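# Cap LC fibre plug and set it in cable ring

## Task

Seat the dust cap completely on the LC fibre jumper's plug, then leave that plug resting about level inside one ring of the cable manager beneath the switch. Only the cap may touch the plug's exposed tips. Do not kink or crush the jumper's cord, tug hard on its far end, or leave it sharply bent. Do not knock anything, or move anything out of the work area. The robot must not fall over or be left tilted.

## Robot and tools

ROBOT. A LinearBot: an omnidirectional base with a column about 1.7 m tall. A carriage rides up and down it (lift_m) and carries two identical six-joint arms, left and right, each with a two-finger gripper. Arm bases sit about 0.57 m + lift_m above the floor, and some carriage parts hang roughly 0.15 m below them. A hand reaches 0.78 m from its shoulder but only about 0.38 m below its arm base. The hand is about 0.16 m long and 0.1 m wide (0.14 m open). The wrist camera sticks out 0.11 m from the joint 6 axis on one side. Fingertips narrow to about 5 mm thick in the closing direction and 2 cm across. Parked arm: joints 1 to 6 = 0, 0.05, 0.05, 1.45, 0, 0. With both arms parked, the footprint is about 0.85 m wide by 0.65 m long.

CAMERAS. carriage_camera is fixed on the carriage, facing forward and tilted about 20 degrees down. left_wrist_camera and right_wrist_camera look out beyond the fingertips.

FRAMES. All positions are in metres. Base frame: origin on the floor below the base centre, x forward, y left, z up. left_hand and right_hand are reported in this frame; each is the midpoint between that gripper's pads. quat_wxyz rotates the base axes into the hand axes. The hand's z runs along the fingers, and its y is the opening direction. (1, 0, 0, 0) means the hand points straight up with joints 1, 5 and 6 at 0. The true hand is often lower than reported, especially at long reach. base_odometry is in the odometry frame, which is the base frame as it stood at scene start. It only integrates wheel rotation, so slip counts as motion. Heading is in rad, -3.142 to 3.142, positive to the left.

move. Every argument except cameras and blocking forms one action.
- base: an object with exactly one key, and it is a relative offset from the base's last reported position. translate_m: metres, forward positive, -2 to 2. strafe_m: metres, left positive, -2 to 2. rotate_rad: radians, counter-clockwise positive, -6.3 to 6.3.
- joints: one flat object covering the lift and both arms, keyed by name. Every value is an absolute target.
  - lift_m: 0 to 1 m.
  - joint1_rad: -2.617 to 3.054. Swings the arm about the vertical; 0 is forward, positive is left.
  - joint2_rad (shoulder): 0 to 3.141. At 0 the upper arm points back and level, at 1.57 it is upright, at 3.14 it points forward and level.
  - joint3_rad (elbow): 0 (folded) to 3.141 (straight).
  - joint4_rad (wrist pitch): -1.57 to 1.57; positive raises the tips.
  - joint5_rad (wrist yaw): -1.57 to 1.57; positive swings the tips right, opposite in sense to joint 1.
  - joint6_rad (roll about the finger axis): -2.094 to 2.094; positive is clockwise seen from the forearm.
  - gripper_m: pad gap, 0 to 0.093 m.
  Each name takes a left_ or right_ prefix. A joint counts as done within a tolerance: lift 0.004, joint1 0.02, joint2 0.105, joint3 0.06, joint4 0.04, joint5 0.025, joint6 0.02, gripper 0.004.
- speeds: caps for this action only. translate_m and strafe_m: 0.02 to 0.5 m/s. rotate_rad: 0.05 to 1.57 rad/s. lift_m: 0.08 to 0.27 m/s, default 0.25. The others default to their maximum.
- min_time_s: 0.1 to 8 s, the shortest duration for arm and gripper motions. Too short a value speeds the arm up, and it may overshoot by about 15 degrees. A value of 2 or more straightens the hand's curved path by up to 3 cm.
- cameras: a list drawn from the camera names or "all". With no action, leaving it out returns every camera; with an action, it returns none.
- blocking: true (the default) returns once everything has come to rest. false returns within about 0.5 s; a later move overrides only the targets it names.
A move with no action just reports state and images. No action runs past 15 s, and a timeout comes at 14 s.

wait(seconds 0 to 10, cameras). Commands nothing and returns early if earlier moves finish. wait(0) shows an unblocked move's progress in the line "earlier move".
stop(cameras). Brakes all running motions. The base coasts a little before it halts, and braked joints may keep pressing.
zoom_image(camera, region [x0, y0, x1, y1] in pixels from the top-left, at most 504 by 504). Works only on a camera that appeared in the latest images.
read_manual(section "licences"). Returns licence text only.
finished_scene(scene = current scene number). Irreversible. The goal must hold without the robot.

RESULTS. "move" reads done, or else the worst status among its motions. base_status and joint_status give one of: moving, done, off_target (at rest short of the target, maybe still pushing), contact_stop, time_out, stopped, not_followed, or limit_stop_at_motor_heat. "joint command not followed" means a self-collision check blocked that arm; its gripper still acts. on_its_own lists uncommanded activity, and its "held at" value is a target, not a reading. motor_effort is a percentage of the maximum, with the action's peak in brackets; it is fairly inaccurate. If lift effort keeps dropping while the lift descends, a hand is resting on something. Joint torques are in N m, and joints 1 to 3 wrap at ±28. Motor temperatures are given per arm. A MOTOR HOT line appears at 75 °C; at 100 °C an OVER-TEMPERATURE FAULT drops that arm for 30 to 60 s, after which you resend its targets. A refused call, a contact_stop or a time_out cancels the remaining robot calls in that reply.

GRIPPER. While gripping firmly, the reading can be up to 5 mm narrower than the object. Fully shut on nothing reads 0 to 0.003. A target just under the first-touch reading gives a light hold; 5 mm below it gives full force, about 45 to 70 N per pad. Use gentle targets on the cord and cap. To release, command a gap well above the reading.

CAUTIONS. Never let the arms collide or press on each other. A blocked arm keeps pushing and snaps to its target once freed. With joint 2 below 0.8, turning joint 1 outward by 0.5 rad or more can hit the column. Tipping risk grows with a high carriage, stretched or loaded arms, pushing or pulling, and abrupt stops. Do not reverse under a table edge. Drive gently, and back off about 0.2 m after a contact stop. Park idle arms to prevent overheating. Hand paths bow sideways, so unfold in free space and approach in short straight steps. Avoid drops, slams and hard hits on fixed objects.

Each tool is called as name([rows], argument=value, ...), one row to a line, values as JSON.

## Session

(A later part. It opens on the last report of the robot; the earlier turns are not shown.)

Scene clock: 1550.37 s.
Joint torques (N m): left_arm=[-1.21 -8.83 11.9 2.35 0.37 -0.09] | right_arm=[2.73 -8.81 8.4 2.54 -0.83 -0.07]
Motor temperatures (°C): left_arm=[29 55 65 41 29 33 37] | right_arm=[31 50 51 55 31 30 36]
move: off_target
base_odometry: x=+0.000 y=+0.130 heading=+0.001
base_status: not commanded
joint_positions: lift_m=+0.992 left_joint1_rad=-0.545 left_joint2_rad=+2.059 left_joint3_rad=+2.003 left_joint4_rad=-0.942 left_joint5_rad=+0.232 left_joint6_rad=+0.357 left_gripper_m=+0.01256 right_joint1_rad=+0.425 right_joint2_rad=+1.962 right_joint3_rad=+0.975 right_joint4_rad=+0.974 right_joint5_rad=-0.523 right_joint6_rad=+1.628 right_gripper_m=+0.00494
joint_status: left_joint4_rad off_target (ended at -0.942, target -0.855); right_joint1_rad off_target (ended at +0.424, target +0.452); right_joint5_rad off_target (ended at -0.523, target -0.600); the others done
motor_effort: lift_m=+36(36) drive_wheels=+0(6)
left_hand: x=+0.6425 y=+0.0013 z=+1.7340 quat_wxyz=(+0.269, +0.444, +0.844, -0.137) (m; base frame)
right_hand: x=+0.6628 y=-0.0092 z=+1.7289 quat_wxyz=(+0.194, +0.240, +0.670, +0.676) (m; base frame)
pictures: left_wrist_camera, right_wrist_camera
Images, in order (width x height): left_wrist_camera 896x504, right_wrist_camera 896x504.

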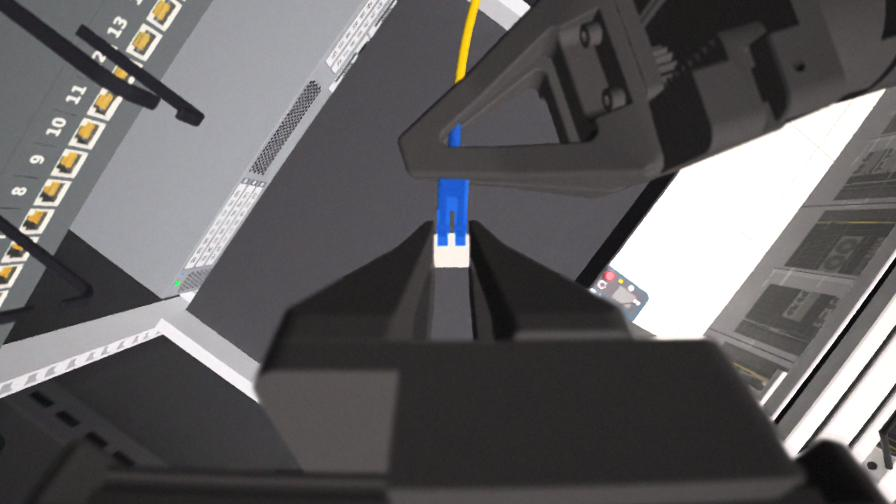

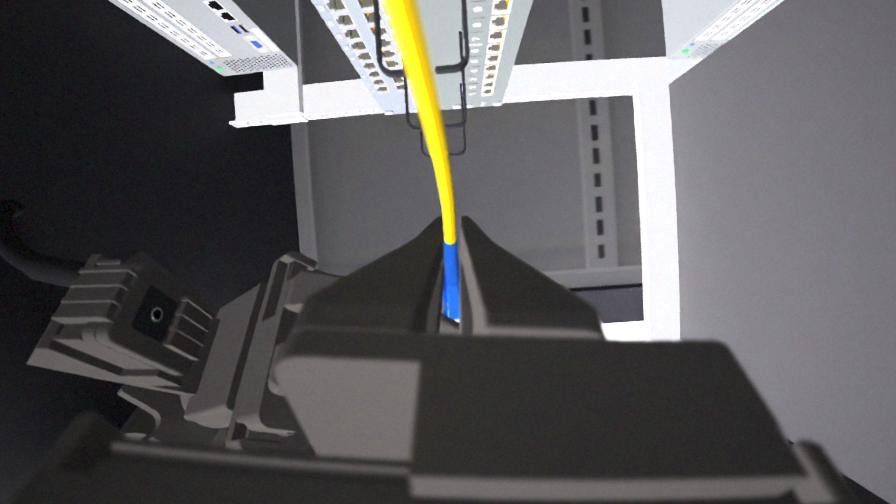

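move(joints={"left_joint1_rad": -0.568, "left_joint2_rad": 2.082, "left_joint3_rad": 2.060, "left_joint4_rad": -0.79, "left_joint5_rad": 0.270, "left_joint6_rad": 0.346, "right_joint1_rad": 0.472, "right_joint5_rad": -0.69}, min_time_s=1.5, cameras=["left_wrist_camera", "right_wrist_camera"])

zoom_image(camera="left_wrist_camera", region=[420, 195, 485, 275])

zoom_image(camera="right_wrist_camera", region=[425, 220, 475, 340])

Scene clock: 1560.53 s.
Joint torques (N m): left_arm=[-1.78 -8.62 12.78 3.11 0.52 -0.09] | right_arm=[4.71 -9.13 8.4 2.54 -1.57 -0.08]
Motor temperatures (°C): left_arm=[29 55 66 42 29 33 37] | right_arm=[31 50 51 55 32 30 36]
move: off_target
base_odometry: x=+0.000 y=+0.130 heading=+0.001
base_status: not commanded
joint_positions: lift_m=+0.992 left_joint1_rad=-0.545 left_joint2_rad=+2.059 left_joint3_rad=+2.003 left_joint4_rad=-0.947 left_joint5_rad=+0.234 left_joint6_rad=+0.357 left_gripper_m=+0.01256 right_joint1_rad=+0.425 right_joint2_rad=+1.965 right_joint3_rad=+0.975 right_joint4_rad=+0.974 right_joint5_rad=-0.544 right_joint6_rad=+1.630 right_gripper_m=+0.00494
joint_status: left_joint1_rad off_target (ended at -0.545, target -0.568); left_joint4_rad off_target (ended at -0.947, target -0.790); left_joint5_rad off_target (ended at +0.234, target +0.270); right_joint1_rad off_target (ended at +0.425, target +0.472); right_joint5_rad off_target (ended at -0.543, target -0.690); the others done
motor_effort: lift_m=+36(36) drive_wheels=-2(5)
left_hand: x=+0.6411 y=+0.0014 z=+1.7334 quat_wxyz=(+0.266, +0.445, +0.844, -0.138) (m; base frame)
right_hand: x=+0.6600 y=-0.0071 z=+1.7274 quat_wxyz=(+0.186, +0.234, +0.673, +0.677) (m; base frame)
pictures: left_wrist_camera, right_wrist_camera
Images, in order (width x height): left_wrist_camera 896x504, right_wrist_camera 896x504.

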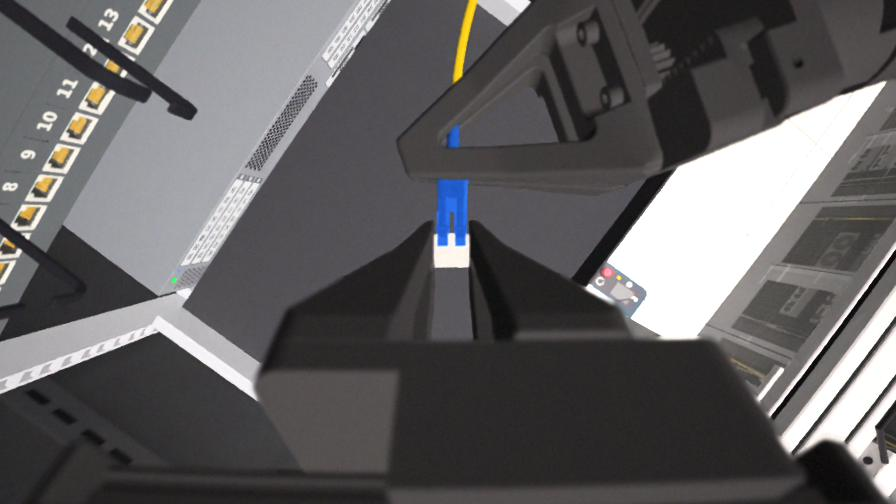

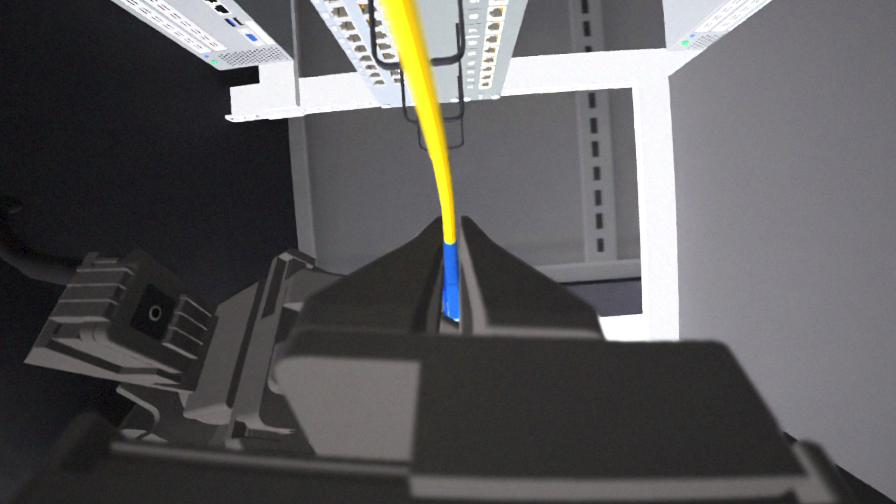

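Scaled by 6.300 from the camera's 896x504 image, which has a finer 1280x720 frame.

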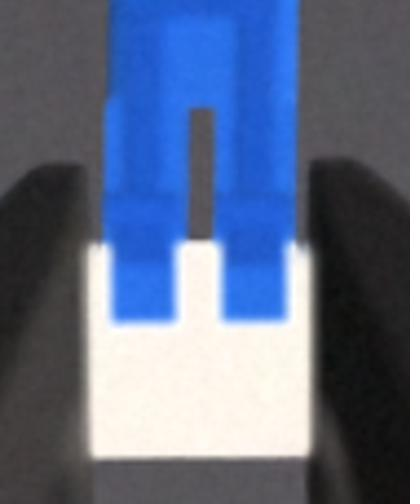

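Scaled by 4.200 from the camera's 896x504 image, which has a finer 1280x720 frame.

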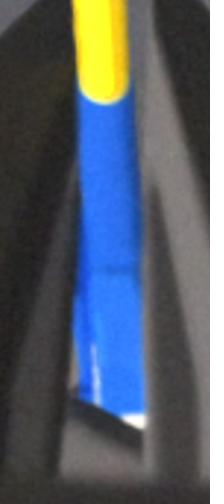

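move(joints={"left_joint1_rad": -0.580, "left_joint2_rad": 2.086, "left_joint3_rad": 2.072, "left_joint4_rad": -0.70, "left_joint5_rad": 0.290, "left_joint6_rad": 0.346, "right_joint1_rad": 0.495, "right_joint5_rad": -0.80}, min_time_s=1.5, cameras=["left_wrist_camera", "right_wrist_camera"])

zoom_image(camera="left_wrist_camera", region=[420, 195, 485, 275])

zoom_image(camera="right_wrist_camera", region=[425, 220, 475, 340])

Scene clock: 1576.50 s.
Joint torques (N m): left_arm=[-2.65 -8.31 13.78 4.18 0.69 -0.08] | right_arm=[7.02 -9.48 8.14 2.58 -2.44 -0.09]
Motor temperatures (°C): left_arm=[29 55 67 49 29 33 37] | right_arm=[32 50 51 55 34 30 36]
move: off_target
base_odometry: x=+0.000 y=+0.130 heading=+0.001
base_status: not commanded
joint_positions: lift_m=+0.992 left_joint1_rad=-0.546 left_joint2_rad=+2.059 left_joint3_rad=+2.003 left_joint4_rad=-0.955 left_joint5_rad=+0.235 left_joint6_rad=+0.356 left_gripper_m=+0.01256 right_joint1_rad=+0.425 right_joint2_rad=+1.969 right_joint3_rad=+0.977 right_joint4_rad=+0.970 right_joint5_rad=-0.571 right_joint6_rad=+1.630 right_gripper_m=+0.00494
joint_status: left_joint1_rad off_target (ended at -0.547, target -0.580); left_joint3_rad off_target (ended at +2.003, target +2.072); left_joint4_rad off_target (ended at -0.956, target -0.700); left_joint5_rad off_target (ended at +0.235, target +0.290); right_joint1_rad off_target (ended at +0.425, target +0.495); right_joint5_rad off_target (ended at -0.571, target -0.800); the others done
motor_effort: lift_m=+36(36) drive_wheels=-3(6)
left_hand: x=+0.6391 y=+0.0016 z=+1.7324 quat_wxyz=(+0.262, +0.445, +0.845, -0.138) (m; base frame)
right_hand: x=+0.6567 y=-0.0041 z=+1.7260 quat_wxyz=(+0.175, +0.226, +0.677, +0.679) (m; base frame)
pictures: left_wrist_camera, right_wrist_camera
Images, in order (width x height): left_wrist_camera 896x504, right_wrist_camera 896x504.

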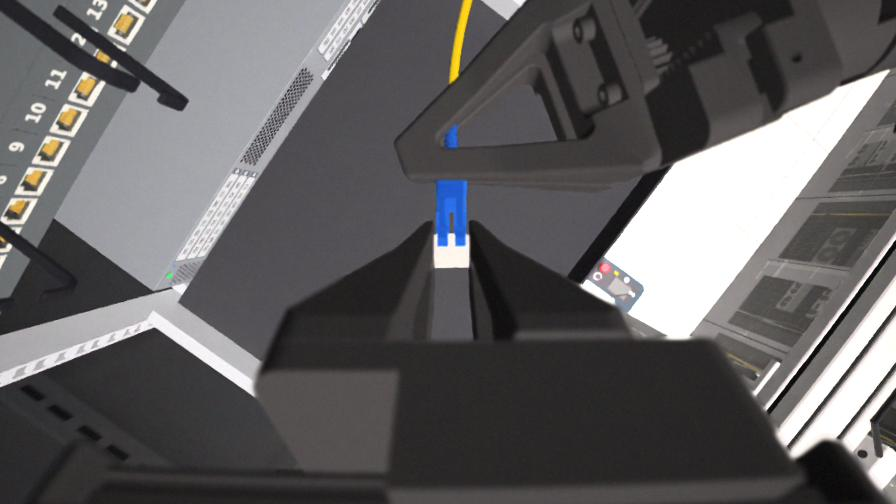

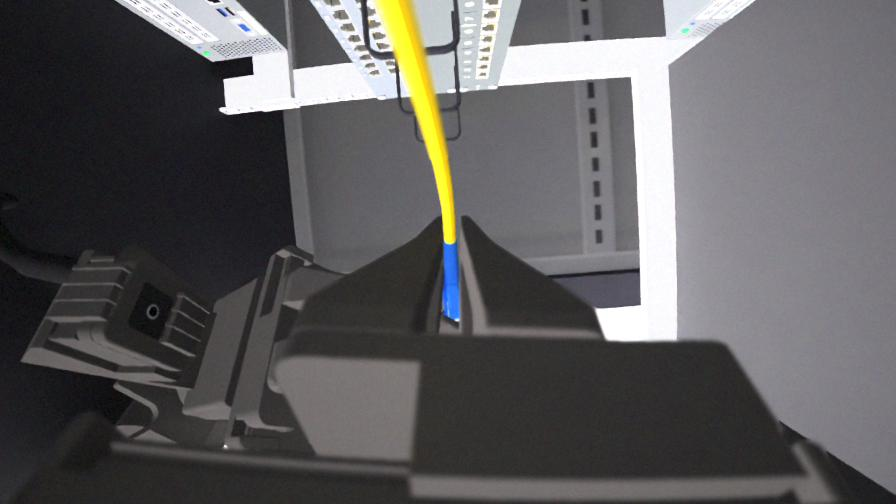

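Scaled by 6.300 from the camera's 896x504 image, which has a finer 1280x720 frame.

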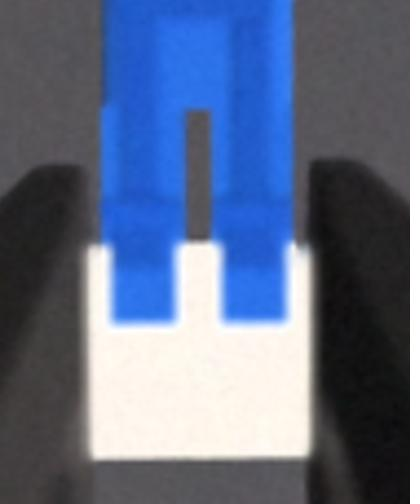

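Scaled by 4.200 from the camera's 896x504 image, which has a finer 1280x720 frame.

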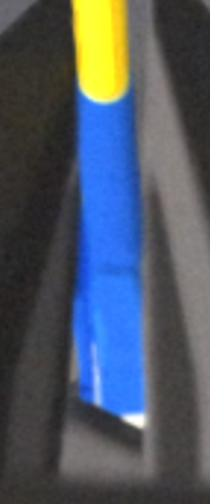

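zoom_image(camera="left_wrist_camera", region=[430, 200, 475, 255])

Scaled by 9.164 from the camera's 896x504 image, which has a finer 1280x720 frame.

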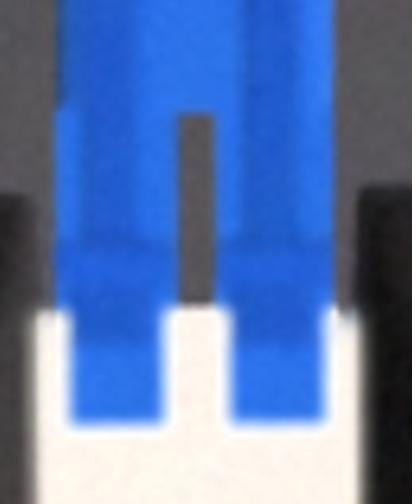

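zoom_image(camera="left_wrist_camera", region=[432, 220, 472, 250])

Scaled by 12.600 from the camera's 896x504 image, which has a finer 1280x720 frame.

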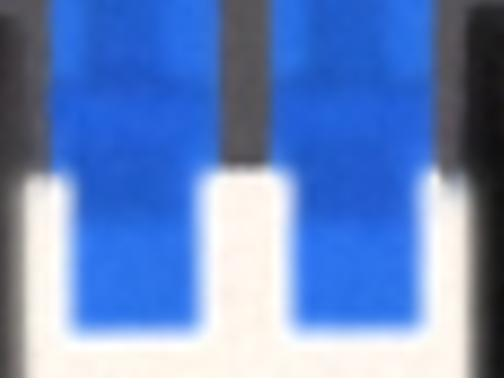

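move(joints={"left_joint1_rad": -0.590, "left_joint2_rad": 2.090, "left_joint3_rad": 2.084, "left_joint4_rad": -0.62, "left_joint5_rad": 0.310, "right_joint1_rad": 0.515, "right_joint5_rad": -0.88}, min_time_s=1.5, cameras=["left_wrist_camera"])

zoom_image(camera="left_wrist_camera", region=[432, 205, 472, 250])

Scene clock: 1640.67 s.
Joint torques (N m): left_arm=[-3.32 -7.95 14.84 5.05 0.86 -0.07] | right_arm=[9.18 -9.47 8.16 2.61 -3.11 -0.08]
Motor temperatures (°C): left_arm=[30 54 74 67 30 33 37] | right_arm=[35 49 55 57 41 30 36]
move: off_target
base_odometry: x=+0.000 y=+0.130 heading=+0.001
base_status: not commanded
joint_positions: lift_m=+0.992 left_joint1_rad=-0.548 left_joint2_rad=+2.059 left_joint3_rad=+2.003 left_joint4_rad=-0.956 left_joint5_rad=+0.236 left_joint6_rad=+0.355 left_gripper_m=+0.01256 right_joint1_rad=+0.423 right_joint2_rad=+1.969 right_joint3_rad=+0.977 right_joint4_rad=+0.967 right_joint5_rad=-0.588 right_joint6_rad=+1.630 right_gripper_m=+0.00494
joint_status: left_joint1_rad off_target (ended at -0.548, target -0.590); left_joint3_rad off_target (ended at +2.003, target +2.084); left_joint4_rad off_target (ended at -0.956, target -0.620); left_joint5_rad off_target (ended at +0.236, target +0.310); right_joint1_rad off_target (ended at +0.423, target +0.515); right_joint5_rad off_target (ended at -0.588, target -0.880); the others done
motor_effort: lift_m=+36(36) drive_wheels=+0(6)
left_hand: x=+0.6384 y=+0.0008 z=+1.7323 quat_wxyz=(+0.261, +0.446, +0.845, -0.139) (m; base frame)
right_hand: x=+0.6547 y=-0.0032 z=+1.7254 quat_wxyz=(+0.169, +0.222, +0.679, +0.679) (m; base frame)
pictures: left_wrist_camera
Images, in order (width x height): left_wrist_camera 896x504.

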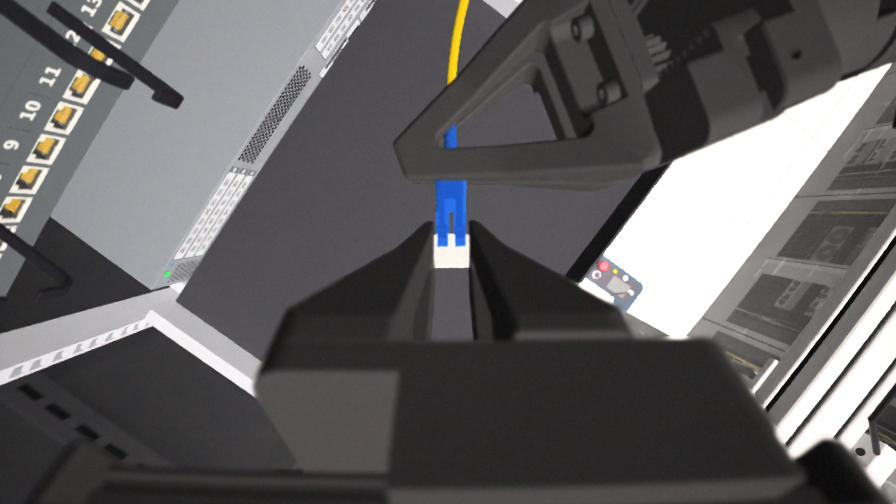

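Scaled by 11.200 from the camera's 896x504 image, which has a finer 1280x720 frame.

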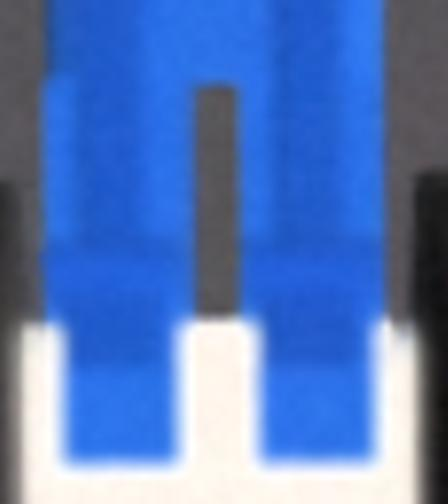

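move(joints={"left_joint1_rad": -0.580, "left_joint2_rad": 2.086, "left_joint3_rad": 2.072, "left_joint4_rad": -0.71, "left_joint5_rad": 0.27, "right_joint1_rad": 0.495, "right_joint5_rad": -0.80, "right_joint6_rad": 1.675}, min_time_s=0.6)

move(joints={"left_joint5_rad": 0.31, "right_joint6_rad": 1.60, "left_joint4_rad": -0.68}, min_time_s=0.6)

move(joints={"left_joint5_rad": 0.285, "right_joint6_rad": 1.645}, min_time_s=0.6, cameras=["left_wrist_camera"])

zoom_image(camera="left_wrist_camera", region=[432, 205, 472, 250])

Scene clock: 1655.67 s.
Joint torques (N m): left_arm=[-2.5 -8.29 13.79 4.13 0.5 -0.07] | right_arm=[7.27 -9.47 8.17 2.68 -2.27 -0.05]
Motor temperatures (°C): left_arm=[30 54 76 75 30 33 37] | right_arm=[36 49 55 57 44 30 36]
move: off_target
MOTOR HOT: joint 3 (elbow) of the left arm reports 76 °C; the controller stops that arm at 100 °C. To cool a motor, set the load down, stop pushing, or move to a pose that needs little force.
base_odometry: x=+0.000 y=+0.130 heading=+0.001
base_status: not commanded
joint_positions: lift_m=+0.992 left_joint1_rad=-0.548 left_joint2_rad=+2.059 left_joint3_rad=+2.003 left_joint4_rad=-0.963 left_joint5_rad=+0.235 left_joint6_rad=+0.354 left_gripper_m=+0.01256 right_joint1_rad=+0.422 right_joint2_rad=+1.969 right_joint3_rad=+0.977 right_joint4_rad=+0.962 right_joint5_rad=-0.588 right_joint6_rad=+1.658 right_gripper_m=+0.00494
joint_status: left_joint1_rad off_target (ended at -0.548, target -0.580); left_joint3_rad off_target (ended at +2.003, target +2.072); left_joint4_rad off_target (ended at -0.963, target -0.710); left_joint5_rad off_target (ended at +0.235, target +0.270); right_joint1_rad off_target (ended at +0.422, target +0.495); right_joint5_rad off_target (ended at -0.588, target -0.800); the others done
motor_effort: lift_m=+36(36) drive_wheels=+1(6)
left_hand: x=+0.6372 y=+0.0017 z=+1.7313 quat_wxyz=(+0.258, +0.445, +0.846, -0.138) (m; base frame)
right_hand: x=+0.6549 y=-0.0036 z=+1.7242 quat_wxyz=(+0.158, +0.233, +0.677, +0.680) (m; base frame)
pictures: none

Scene clock: 1656.57 s.
Joint torques (N m): left_arm=[-2.54 -8.29 13.79 4.46 0.86 -0.07] | right_arm=[7.25 -9.48 8.14 2.62 -2.27 -0.36]
Motor temperatures (°C): left_arm=[30 54 76 75 30 33 37] | right_arm=[36 49 55 57 44 30 36]
move: off_target
MOTOR HOT: still on. Joint 3 (elbow) of the left arm reports 76 °C.
base_odometry: x=+0.000 y=+0.130 heading=+0.001
base_status: not commanded
joint_positions: lift_m=+0.992 left_joint1_rad=-0.548 left_joint2_rad=+2.059 left_joint3_rad=+2.003 left_joint4_rad=-0.963 left_joint5_rad=+0.237 left_joint6_rad=+0.354 left_gripper_m=+0.01256 right_joint1_rad=+0.422 right_joint2_rad=+1.969 right_joint3_rad=+0.977 right_joint4_rad=+0.966 right_joint5_rad=-0.588 right_joint6_rad=+1.612 right_gripper_m=+0.00494
joint_status: left_joint4_rad off_target (ended at -0.963, target -0.680); left_joint5_rad off_target (ended at +0.236, target +0.310); the others done
motor_effort: lift_m=+36(36) drive_wheels=+0(6)
left_hand: x=+0.6371 y=+0.0015 z=+1.7314 quat_wxyz=(+0.258, +0.446, +0.846, -0.139) (m; base frame)
right_hand: x=+0.6549 y=-0.0036 z=+1.7250 quat_wxyz=(+0.175, +0.217, +0.681, +0.677) (m; base frame)
pictures: none

Scene clock: 1657.47 s.
Joint torques (N m): left_arm=[-2.48 -8.29 13.79 4.46 0.63 -0.07] | right_arm=[7.27 -9.47 8.13 2.62 -2.27 -0.03]
Motor temperatures (°C): left_arm=[30 54 76 75 30 33 37] | right_arm=[36 49 55 57 44 30 36]
move: off_target
MOTOR HOT: still on. Joint 3 (elbow) of the left arm reports 76 °C.
base_odometry: x=+0.000 y=+0.130 heading=+0.001
base_status: not commanded
joint_positions: lift_m=+0.992 left_joint1_rad=-0.548 left_joint2_rad=+2.059 left_joint3_rad=+2.003 left_joint4_rad=-0.963 left_joint5_rad=+0.236 left_joint6_rad=+0.354 left_gripper_m=+0.01256 right_joint1_rad=+0.422 right_joint2_rad=+1.969 right_joint3_rad=+0.977 right_joint4_rad=+0.966 right_joint5_rad=-0.588 right_joint6_rad=+1.630 right_gripper_m=+0.00494
joint_status: left_joint5_rad off_target (ended at +0.236, target +0.285); the others done
motor_effort: lift_m=+36(36) drive_wheels=-2(8)
left_hand: x=+0.6372 y=+0.0015 z=+1.7315 quat_wxyz=(+0.258, +0.446, +0.846, -0.139) (m; base frame)
right_hand: x=+0.6549 y=-0.0036 z=+1.7250 quat_wxyz=(+0.169, +0.223, +0.679, +0.679) (m; base frame)
pictures: left_wrist_camera
Images, in order (width x height): left_wrist_camera 896x504.

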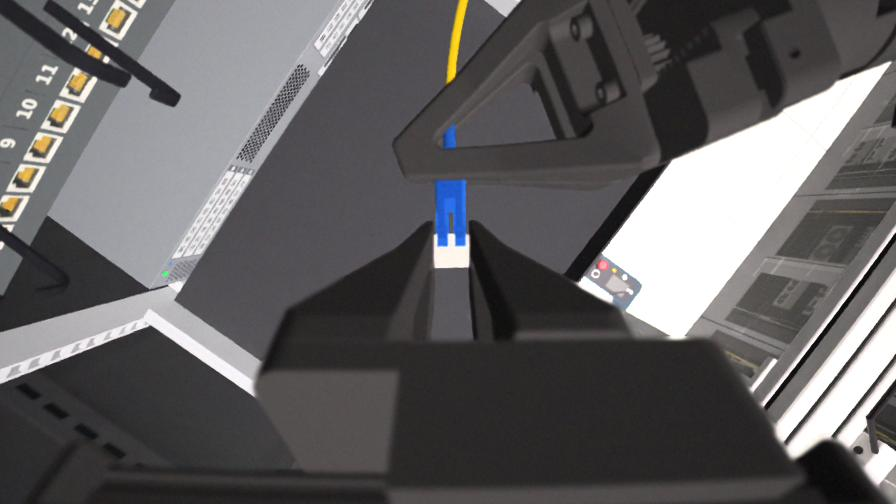

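Scaled by 11.200 from the camera's 896x504 image, which has a finer 1280x720 frame.

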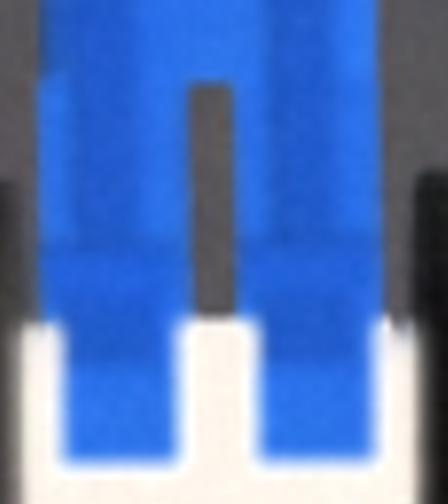

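move(joints={"left_joint1_rad": -0.548, "left_joint2_rad": 2.070, "left_joint3_rad": 2.035, "left_joint4_rad": -0.94, "left_joint5_rad": 0.236, "left_joint6_rad": 0.35, "right_joint1_rad": 0.425, "right_joint5_rad": -0.59, "right_joint2_rad": 1.985, "right_joint3_rad": 0.997, "right_joint4_rad": 0.966}, min_time_s=1.0, cameras=["left_wrist_camera"])

zoom_image(camera="left_wrist_camera", region=[432, 205, 472, 250])

Scene clock: 1666.77 s.
Joint torques (N m): left_arm=[0.03 -9.61 10.56 1.68 0.23 -0.03] | right_arm=[0.58 -9.14 8.16 2.58 -0.21 -0.08]
Motor temperatures (°C): left_arm=[30 54 76 74 30 33 37] | right_arm=[35 49 55 56 43 30 36]
move: done
MOTOR HOT: still on. Joint 3 (elbow) of the left arm reports 76 °C.
base_odometry: x=+0.000 y=+0.130 heading=+0.001
base_status: not commanded
joint_positions: lift_m=+0.992 left_joint1_rad=-0.548 left_joint2_rad=+2.059 left_joint3_rad=+2.003 left_joint4_rad=-0.970 left_joint5_rad=+0.232 left_joint6_rad=+0.354 left_gripper_m=+0.01256 right_joint1_rad=+0.418 right_joint2_rad=+1.969 right_joint3_rad=+0.977 right_joint4_rad=+0.966 right_joint5_rad=-0.572 right_joint6_rad=+1.633 right_gripper_m=+0.00494
joint_status: all done
motor_effort: lift_m=+36(36) drive_wheels=-3(5)
left_hand: x=+0.6364 y=+0.0029 z=+1.7304 quat_wxyz=(+0.255, +0.445, +0.847, -0.137) (m; base frame)
right_hand: x=+0.6583 y=-0.0067 z=+1.7250 quat_wxyz=(+0.174, +0.230, +0.677, +0.677) (m; base frame)
pictures: left_wrist_camera
Images, in order (width x height): left_wrist_camera 896x504.

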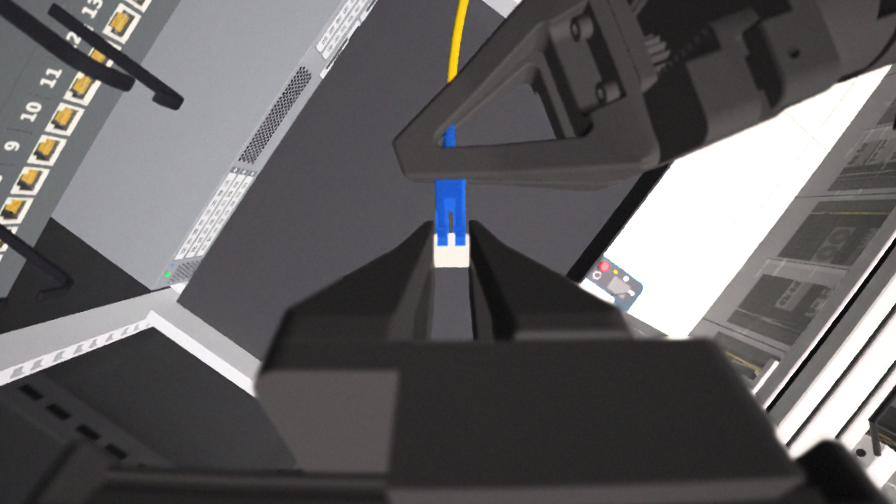

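Scaled by 11.200 from the camera's 896x504 image, which has a finer 1280x720 frame.

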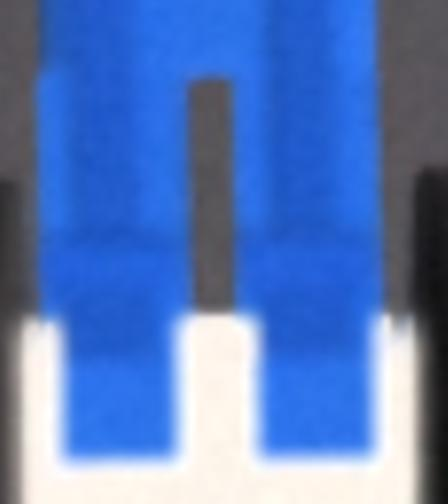

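move(joints={"left_gripper_m": 0.034}, min_time_s=1.5, cameras=["left_wrist_camera"])

zoom_image(camera="left_wrist_camera", region=[410, 180, 490, 280])

Scene clock: 1672.83 s.
Joint torques (N m): left_arm=[0.08 -9.62 10.59 1.53 0.22 -0.03] | right_arm=[0.58 -9.11 8.16 2.58 -0.13 -0.09]
Motor temperatures (°C): left_arm=[30 54 75 70 30 33 36] | right_arm=[35 49 55 56 41 30 36]
move: done
MOTOR HOT: still on. Joint 3 (elbow) of the left arm reports 75 °C.
base_odometry: x=+0.000 y=+0.130 heading=+0.001
base_status: not commanded
joint_positions: lift_m=+0.992 left_joint1_rad=-0.548 left_joint2_rad=+2.059 left_joint3_rad=+2.003 left_joint4_rad=-0.953 left_joint5_rad=+0.232 left_joint6_rad=+0.354 left_gripper_m=+0.03389 right_joint1_rad=+0.418 right_joint2_rad=+1.969 right_joint3_rad=+0.977 right_joint4_rad=+0.966 right_joint5_rad=-0.580 right_joint6_rad=+1.634 right_gripper_m=+0.00493
joint_status: all done
motor_effort: lift_m=+36(36) drive_wheels=-3(9)
left_hand: x=+0.6394 y=+0.0010 z=+1.7325 quat_wxyz=(+0.263, +0.445, +0.845, -0.137) (m; base frame)
right_hand: x=+0.6573 y=-0.0060 z=+1.7250 quat_wxyz=(+0.171, +0.228, +0.677, +0.678) (m; base frame)
pictures: left_wrist_camera
Images, in order (width x height): left_wrist_camera 896x504.

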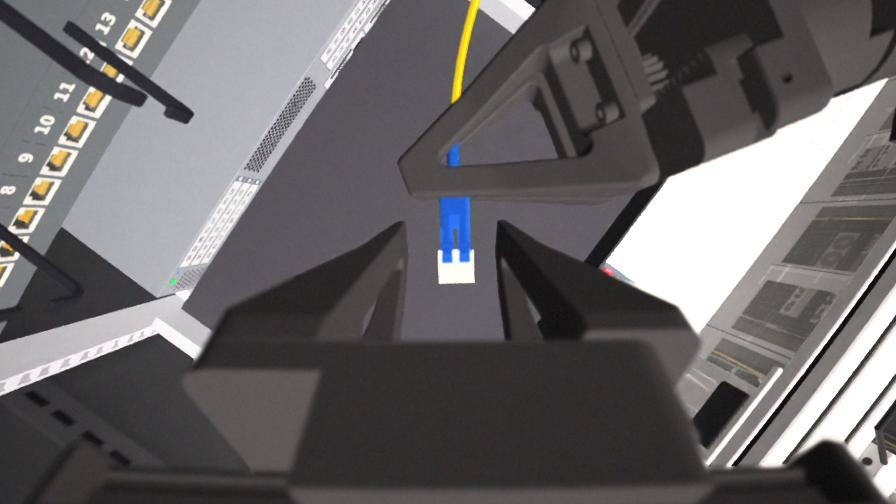

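Scaled by 5.040 from the camera's 896x504 image, which has a finer 1280x720 frame.

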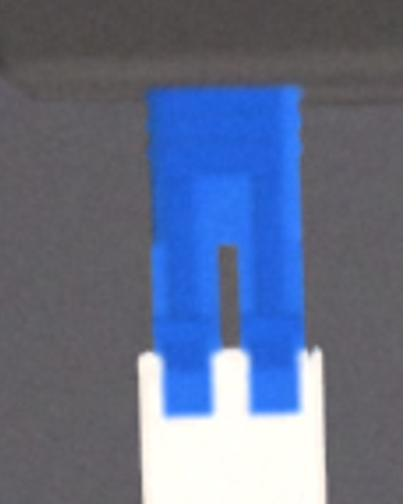

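move(joints={"left_joint1_rad": -0.50, "left_joint2_rad": 1.92, "left_joint3_rad": 2.12, "left_joint4_rad": -1.155, "left_joint5_rad": 0.26}, min_time_s=2, cameras=["left_wrist_camera", "right_wrist_camera"])

zoom_image(camera="right_wrist_camera", region=[425, 220, 475, 340])

zoom_image(camera="left_wrist_camera", region=[420, 180, 510, 300])

Scene clock: 1699.17 s.
Joint torques (N m): left_arm=[2.8 -21.11 15.43 0.98 0.32 -0.02] | right_arm=[0.59 -9.13 8.16 2.58 -0.12 -0.09]
Motor temperatures (°C): left_arm=[30 57 73 61 30 33 35] | right_arm=[33 49 55 56 37 30 36]
move: off_target
MOTOR HOT: still on. Joint 3 (elbow) of the left arm reports 73 °C.
base_odometry: x=+0.000 y=+0.130 heading=+0.001
base_status: not commanded
joint_positions: lift_m=+0.992 left_joint1_rad=-0.534 left_joint2_rad=+2.054 left_joint3_rad=+2.029 left_joint4_rad=-1.147 left_joint5_rad=+0.246 left_joint6_rad=+0.354 left_gripper_m=+0.03389 right_joint1_rad=+0.418 right_joint2_rad=+1.969 right_joint3_rad=+0.977 right_joint4_rad=+0.966 right_joint5_rad=-0.580 right_joint6_rad=+1.634 right_gripper_m=+0.00493
joint_status: left_joint1_rad off_target (ended at -0.534, target -0.500); left_joint2_rad off_target (ended at +2.054, target +1.920); left_joint3_rad off_target (ended at +2.029, target +2.120); the others done
motor_effort: lift_m=+36(36) drive_wheels=-3(7)
left_hand: x=+0.6097 y=+0.0243 z=+1.7235 quat_wxyz=(+0.185, +0.440, +0.868, -0.137) (m; base frame)
right_hand: x=+0.6572 y=-0.0060 z=+1.7250 quat_wxyz=(+0.171, +0.228, +0.677, +0.678) (m; base frame)
pictures: left_wrist_camera, right_wrist_camera
Images, in order (width x height): left_wrist_camera 896x504, right_wrist_camera 896x504.

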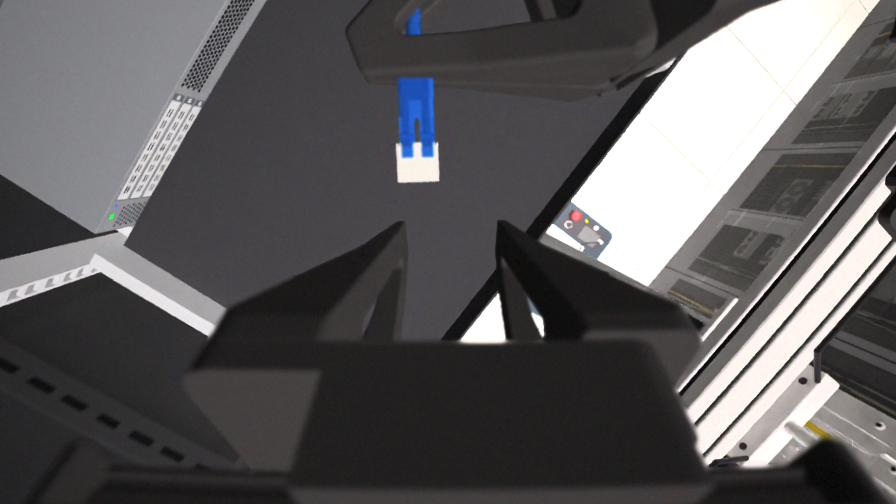

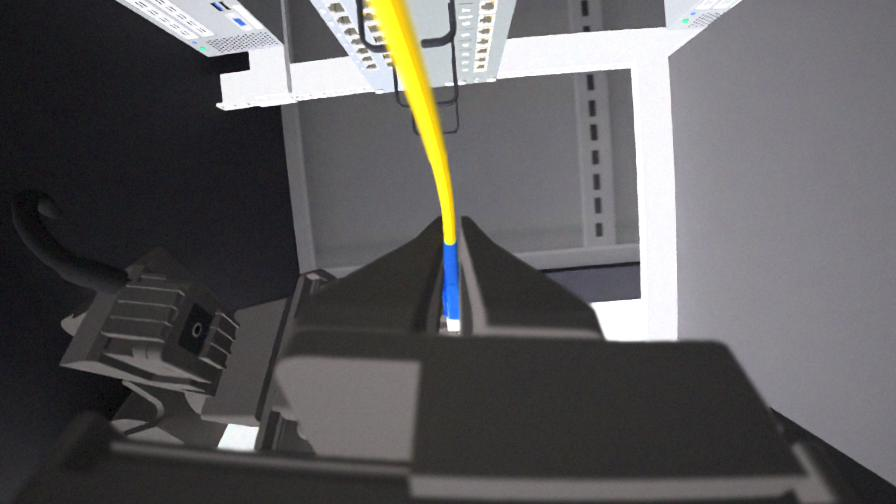

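Scaled by 4.200 from the camera's 896x504 image, which has a finer 1280x720 frame.

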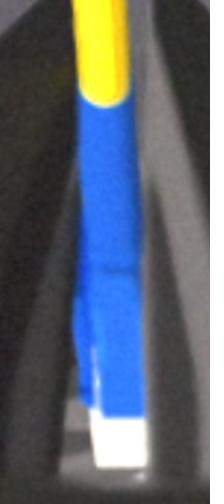

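Scaled by 4.200 from the camera's 896x504 image, which has a finer 1280x720 frame.

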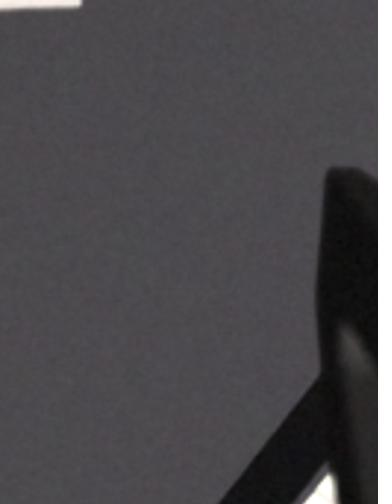

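move(joints={"left_joint1_rad": -0.534, "left_joint2_rad": 2.075, "left_joint3_rad": 2.03, "left_joint4_rad": -1.147}, min_time_s=0.8, cameras=["carriage_camera", "left_wrist_camera"])

zoom_image(camera="left_wrist_camera", region=[370, 60, 470, 200])

Scene clock: 1707.27 s.
Joint torques (N m): left_arm=[0.06 -8.95 7.54 1.08 0.32 -0.02] | right_arm=[0.58 -9.11 8.14 2.58 -0.12 -0.1]
Motor temperatures (°C): left_arm=[30 62 74 59 30 33 35] | right_arm=[33 49 55 55 36 30 37]
move: done
MOTOR HOT: still on. Joint 3 (elbow) of the left arm reports 74 °C.
base_odometry: x=+0.000 y=+0.130 heading=+0.001
base_status: not commanded
joint_positions: lift_m=+0.992 left_joint1_rad=-0.534 left_joint2_rad=+2.059 left_joint3_rad=+2.029 left_joint4_rad=-1.147 left_joint5_rad=+0.246 left_joint6_rad=+0.354 left_gripper_m=+0.03389 right_joint1_rad=+0.418 right_joint2_rad=+1.969 right_joint3_rad=+0.977 right_joint4_rad=+0.966 right_joint5_rad=-0.580 right_joint6_rad=+1.634 right_gripper_m=+0.00493
joint_status: all done
motor_effort: lift_m=+36(36) drive_wheels=-1(6)
left_hand: x=+0.6099 y=+0.0241 z=+1.7209 quat_wxyz=(+0.182, +0.440, +0.869, -0.137) (m; base frame)
right_hand: x=+0.6572 y=-0.0060 z=+1.7251 quat_wxyz=(+0.171, +0.228, +0.677, +0.678) (m; base frame)
pictures: carriage_camera, left_wrist_camera
Images, in order (width x height): carriage_camera 896x504, left_wrist_camera 896x504.

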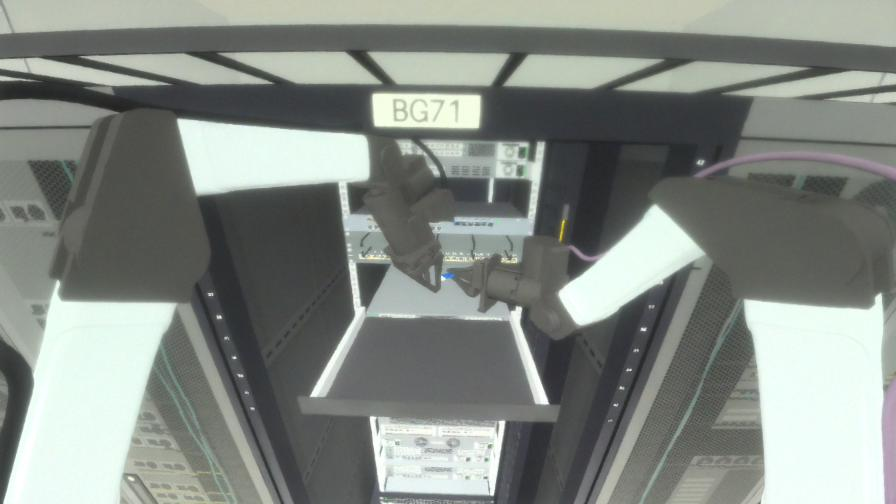

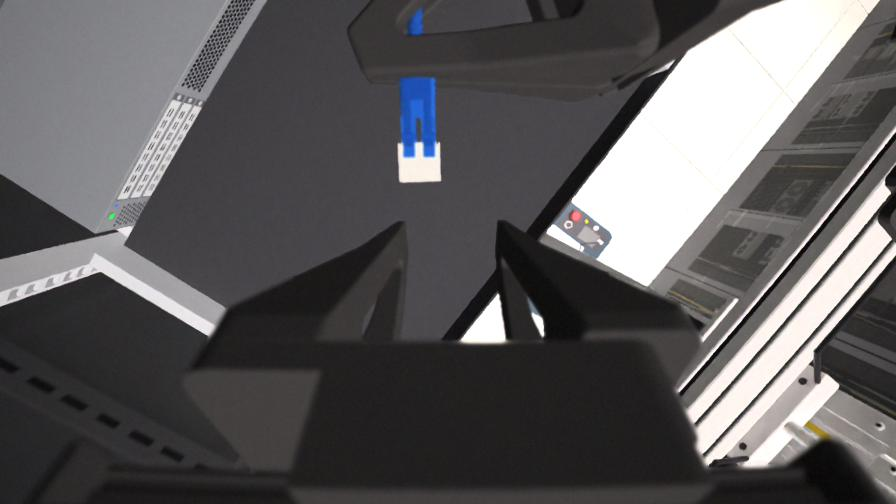

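Scaled by 3.600 from the camera's 896x504 image, which has a finer 1280x720 frame.

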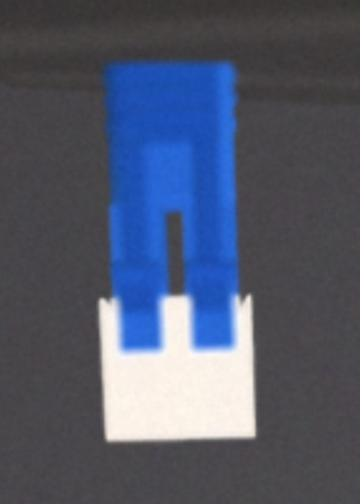

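zoom_image(camera="left_wrist_camera", region=[395, 125, 445, 185])

Scaled by 8.400 from the camera's 896x504 image, which has a finer 1280x720 frame.

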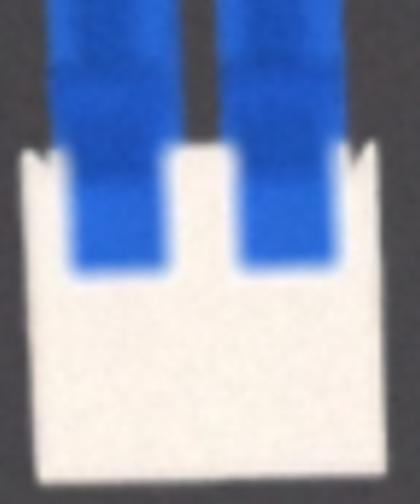

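move(joints={"left_joint1_rad": -0.37, "left_gripper_m": 0.0}, min_time_s=1.0)

move(joints={"left_joint2_rad": 1.645, "left_joint3_rad": 0.925, "left_joint4_rad": 0.425, "left_joint5_rad": 0.526, "left_joint6_rad": 0.15}, min_time_s=2.0, cameras=["left_wrist_camera", "carriage_camera"])

Scene clock: 1746.03 s.
Joint torques (N m): left_arm=[0.58 -9.01 7.54 1.08 0.3 -0.03] | right_arm=[0.58 -9.11 8.18 2.57 -0.11 -0.09]
Motor temperatures (°C): left_arm=[30 59 67 55 30 33 35] | right_arm=[32 49 56 55 35 30 37]
move: done
MOTOR HOT: cleared for the motors of the left arm.
base_odometry: x=+0.000 y=+0.130 heading=+0.001
base_status: not commanded
joint_positions: lift_m=+0.992 left_joint1_rad=-0.377 left_joint2_rad=+2.060 left_joint3_rad=+2.029 left_joint4_rad=-1.147 left_joint5_rad=+0.249 left_joint6_rad=+0.354 left_gripper_m=+0.00070 right_joint1_rad=+0.418 right_joint2_rad=+1.969 right_joint3_rad=+0.977 right_joint4_rad=+0.966 right_joint5_rad=-0.580 right_joint6_rad=+1.634 right_gripper_m=+0.00493
joint_status: all done
motor_effort: lift_m=+36(36) drive_wheels=-4(5)
left_hand: x=+0.6491 y=+0.0890 z=+1.7206 quat_wxyz=(+0.192, +0.371, +0.900, -0.124) (m; base frame)
right_hand: x=+0.6572 y=-0.0060 z=+1.7251 quat_wxyz=(+0.171, +0.228, +0.677, +0.678) (m; base frame)
pictures: none

Scene clock: 1748.50 s.
Joint torques (N m): left_arm=[0.62 -10.22 6.31 2.21 0.29 -0.1] | right_arm=[0.59 -9.11 8.14 2.58 -0.11 -0.1]
Motor temperatures (°C): left_arm=[30 59 66 55 30 33 35] | right_arm=[32 49 56 55 35 30 37]
move: done
base_odometry: x=+0.000 y=+0.130 heading=+0.001
base_status: not commanded
joint_positions: lift_m=+0.992 left_joint1_rad=-0.377 left_joint2_rad=+1.679 left_joint3_rad=+0.942 left_joint4_rad=+0.409 left_joint5_rad=+0.512 left_joint6_rad=+0.162 left_gripper_m=+0.00070 right_joint1_rad=+0.418 right_joint2_rad=+1.969 right_joint3_rad=+0.977 right_joint4_rad=+0.966 right_joint5_rad=-0.581 right_joint6_rad=+1.635 right_gripper_m=+0.00493
joint_status: all done
motor_effort: lift_m=+36(36) drive_wheels=-3(7)
left_hand: x=+0.6338 y=+0.0495 z=+1.7287 quat_wxyz=(+0.538, +0.351, +0.719, -0.265) (m; base frame)
right_hand: x=+0.6570 y=-0.0059 z=+1.7251 quat_wxyz=(+0.171, +0.228, +0.677, +0.678) (m; base frame)
pictures: carriage_camera, left_wrist_camera
Images, in order (width x height): carriage_camera 896x504, left_wrist_camera 896x504.

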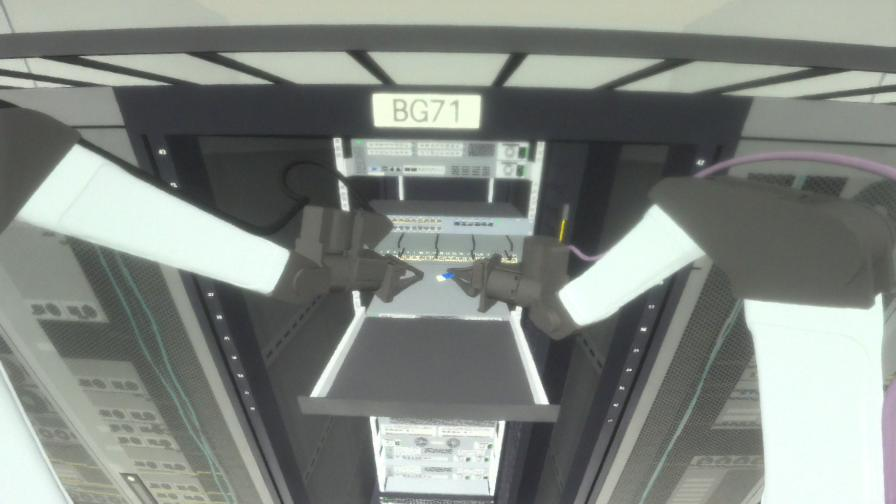

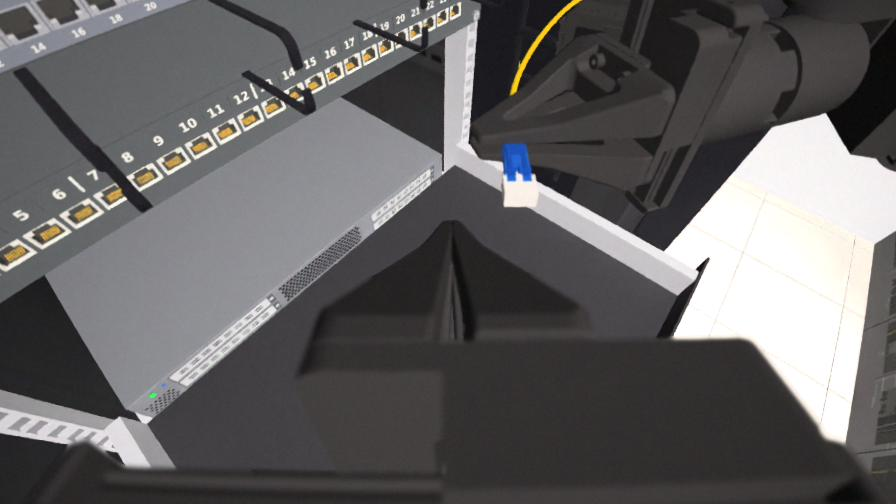

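zoom_image(camera="left_wrist_camera", region=[490, 135, 550, 215])

Scaled by 6.300 from the camera's 896x504 image, which has a finer 1280x720 frame.

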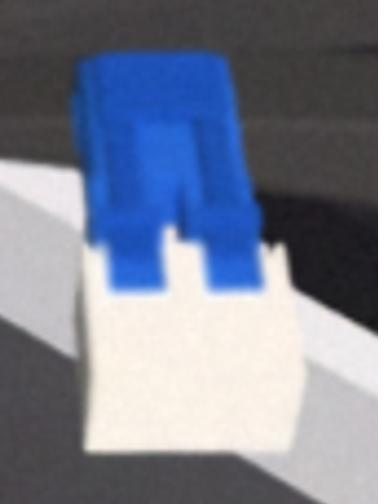

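zoom_image(camera="left_wrist_camera", region=[500, 160, 540, 190])

Scaled by 12.600 from the camera's 896x504 image, which has a finer 1280x720 frame.

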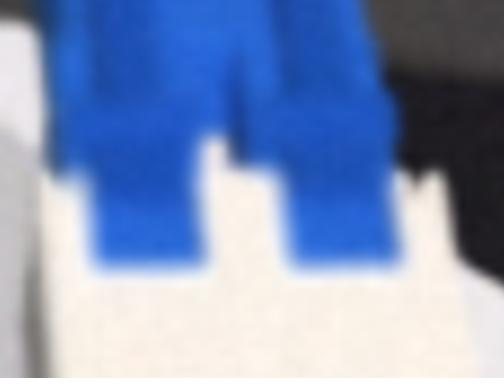

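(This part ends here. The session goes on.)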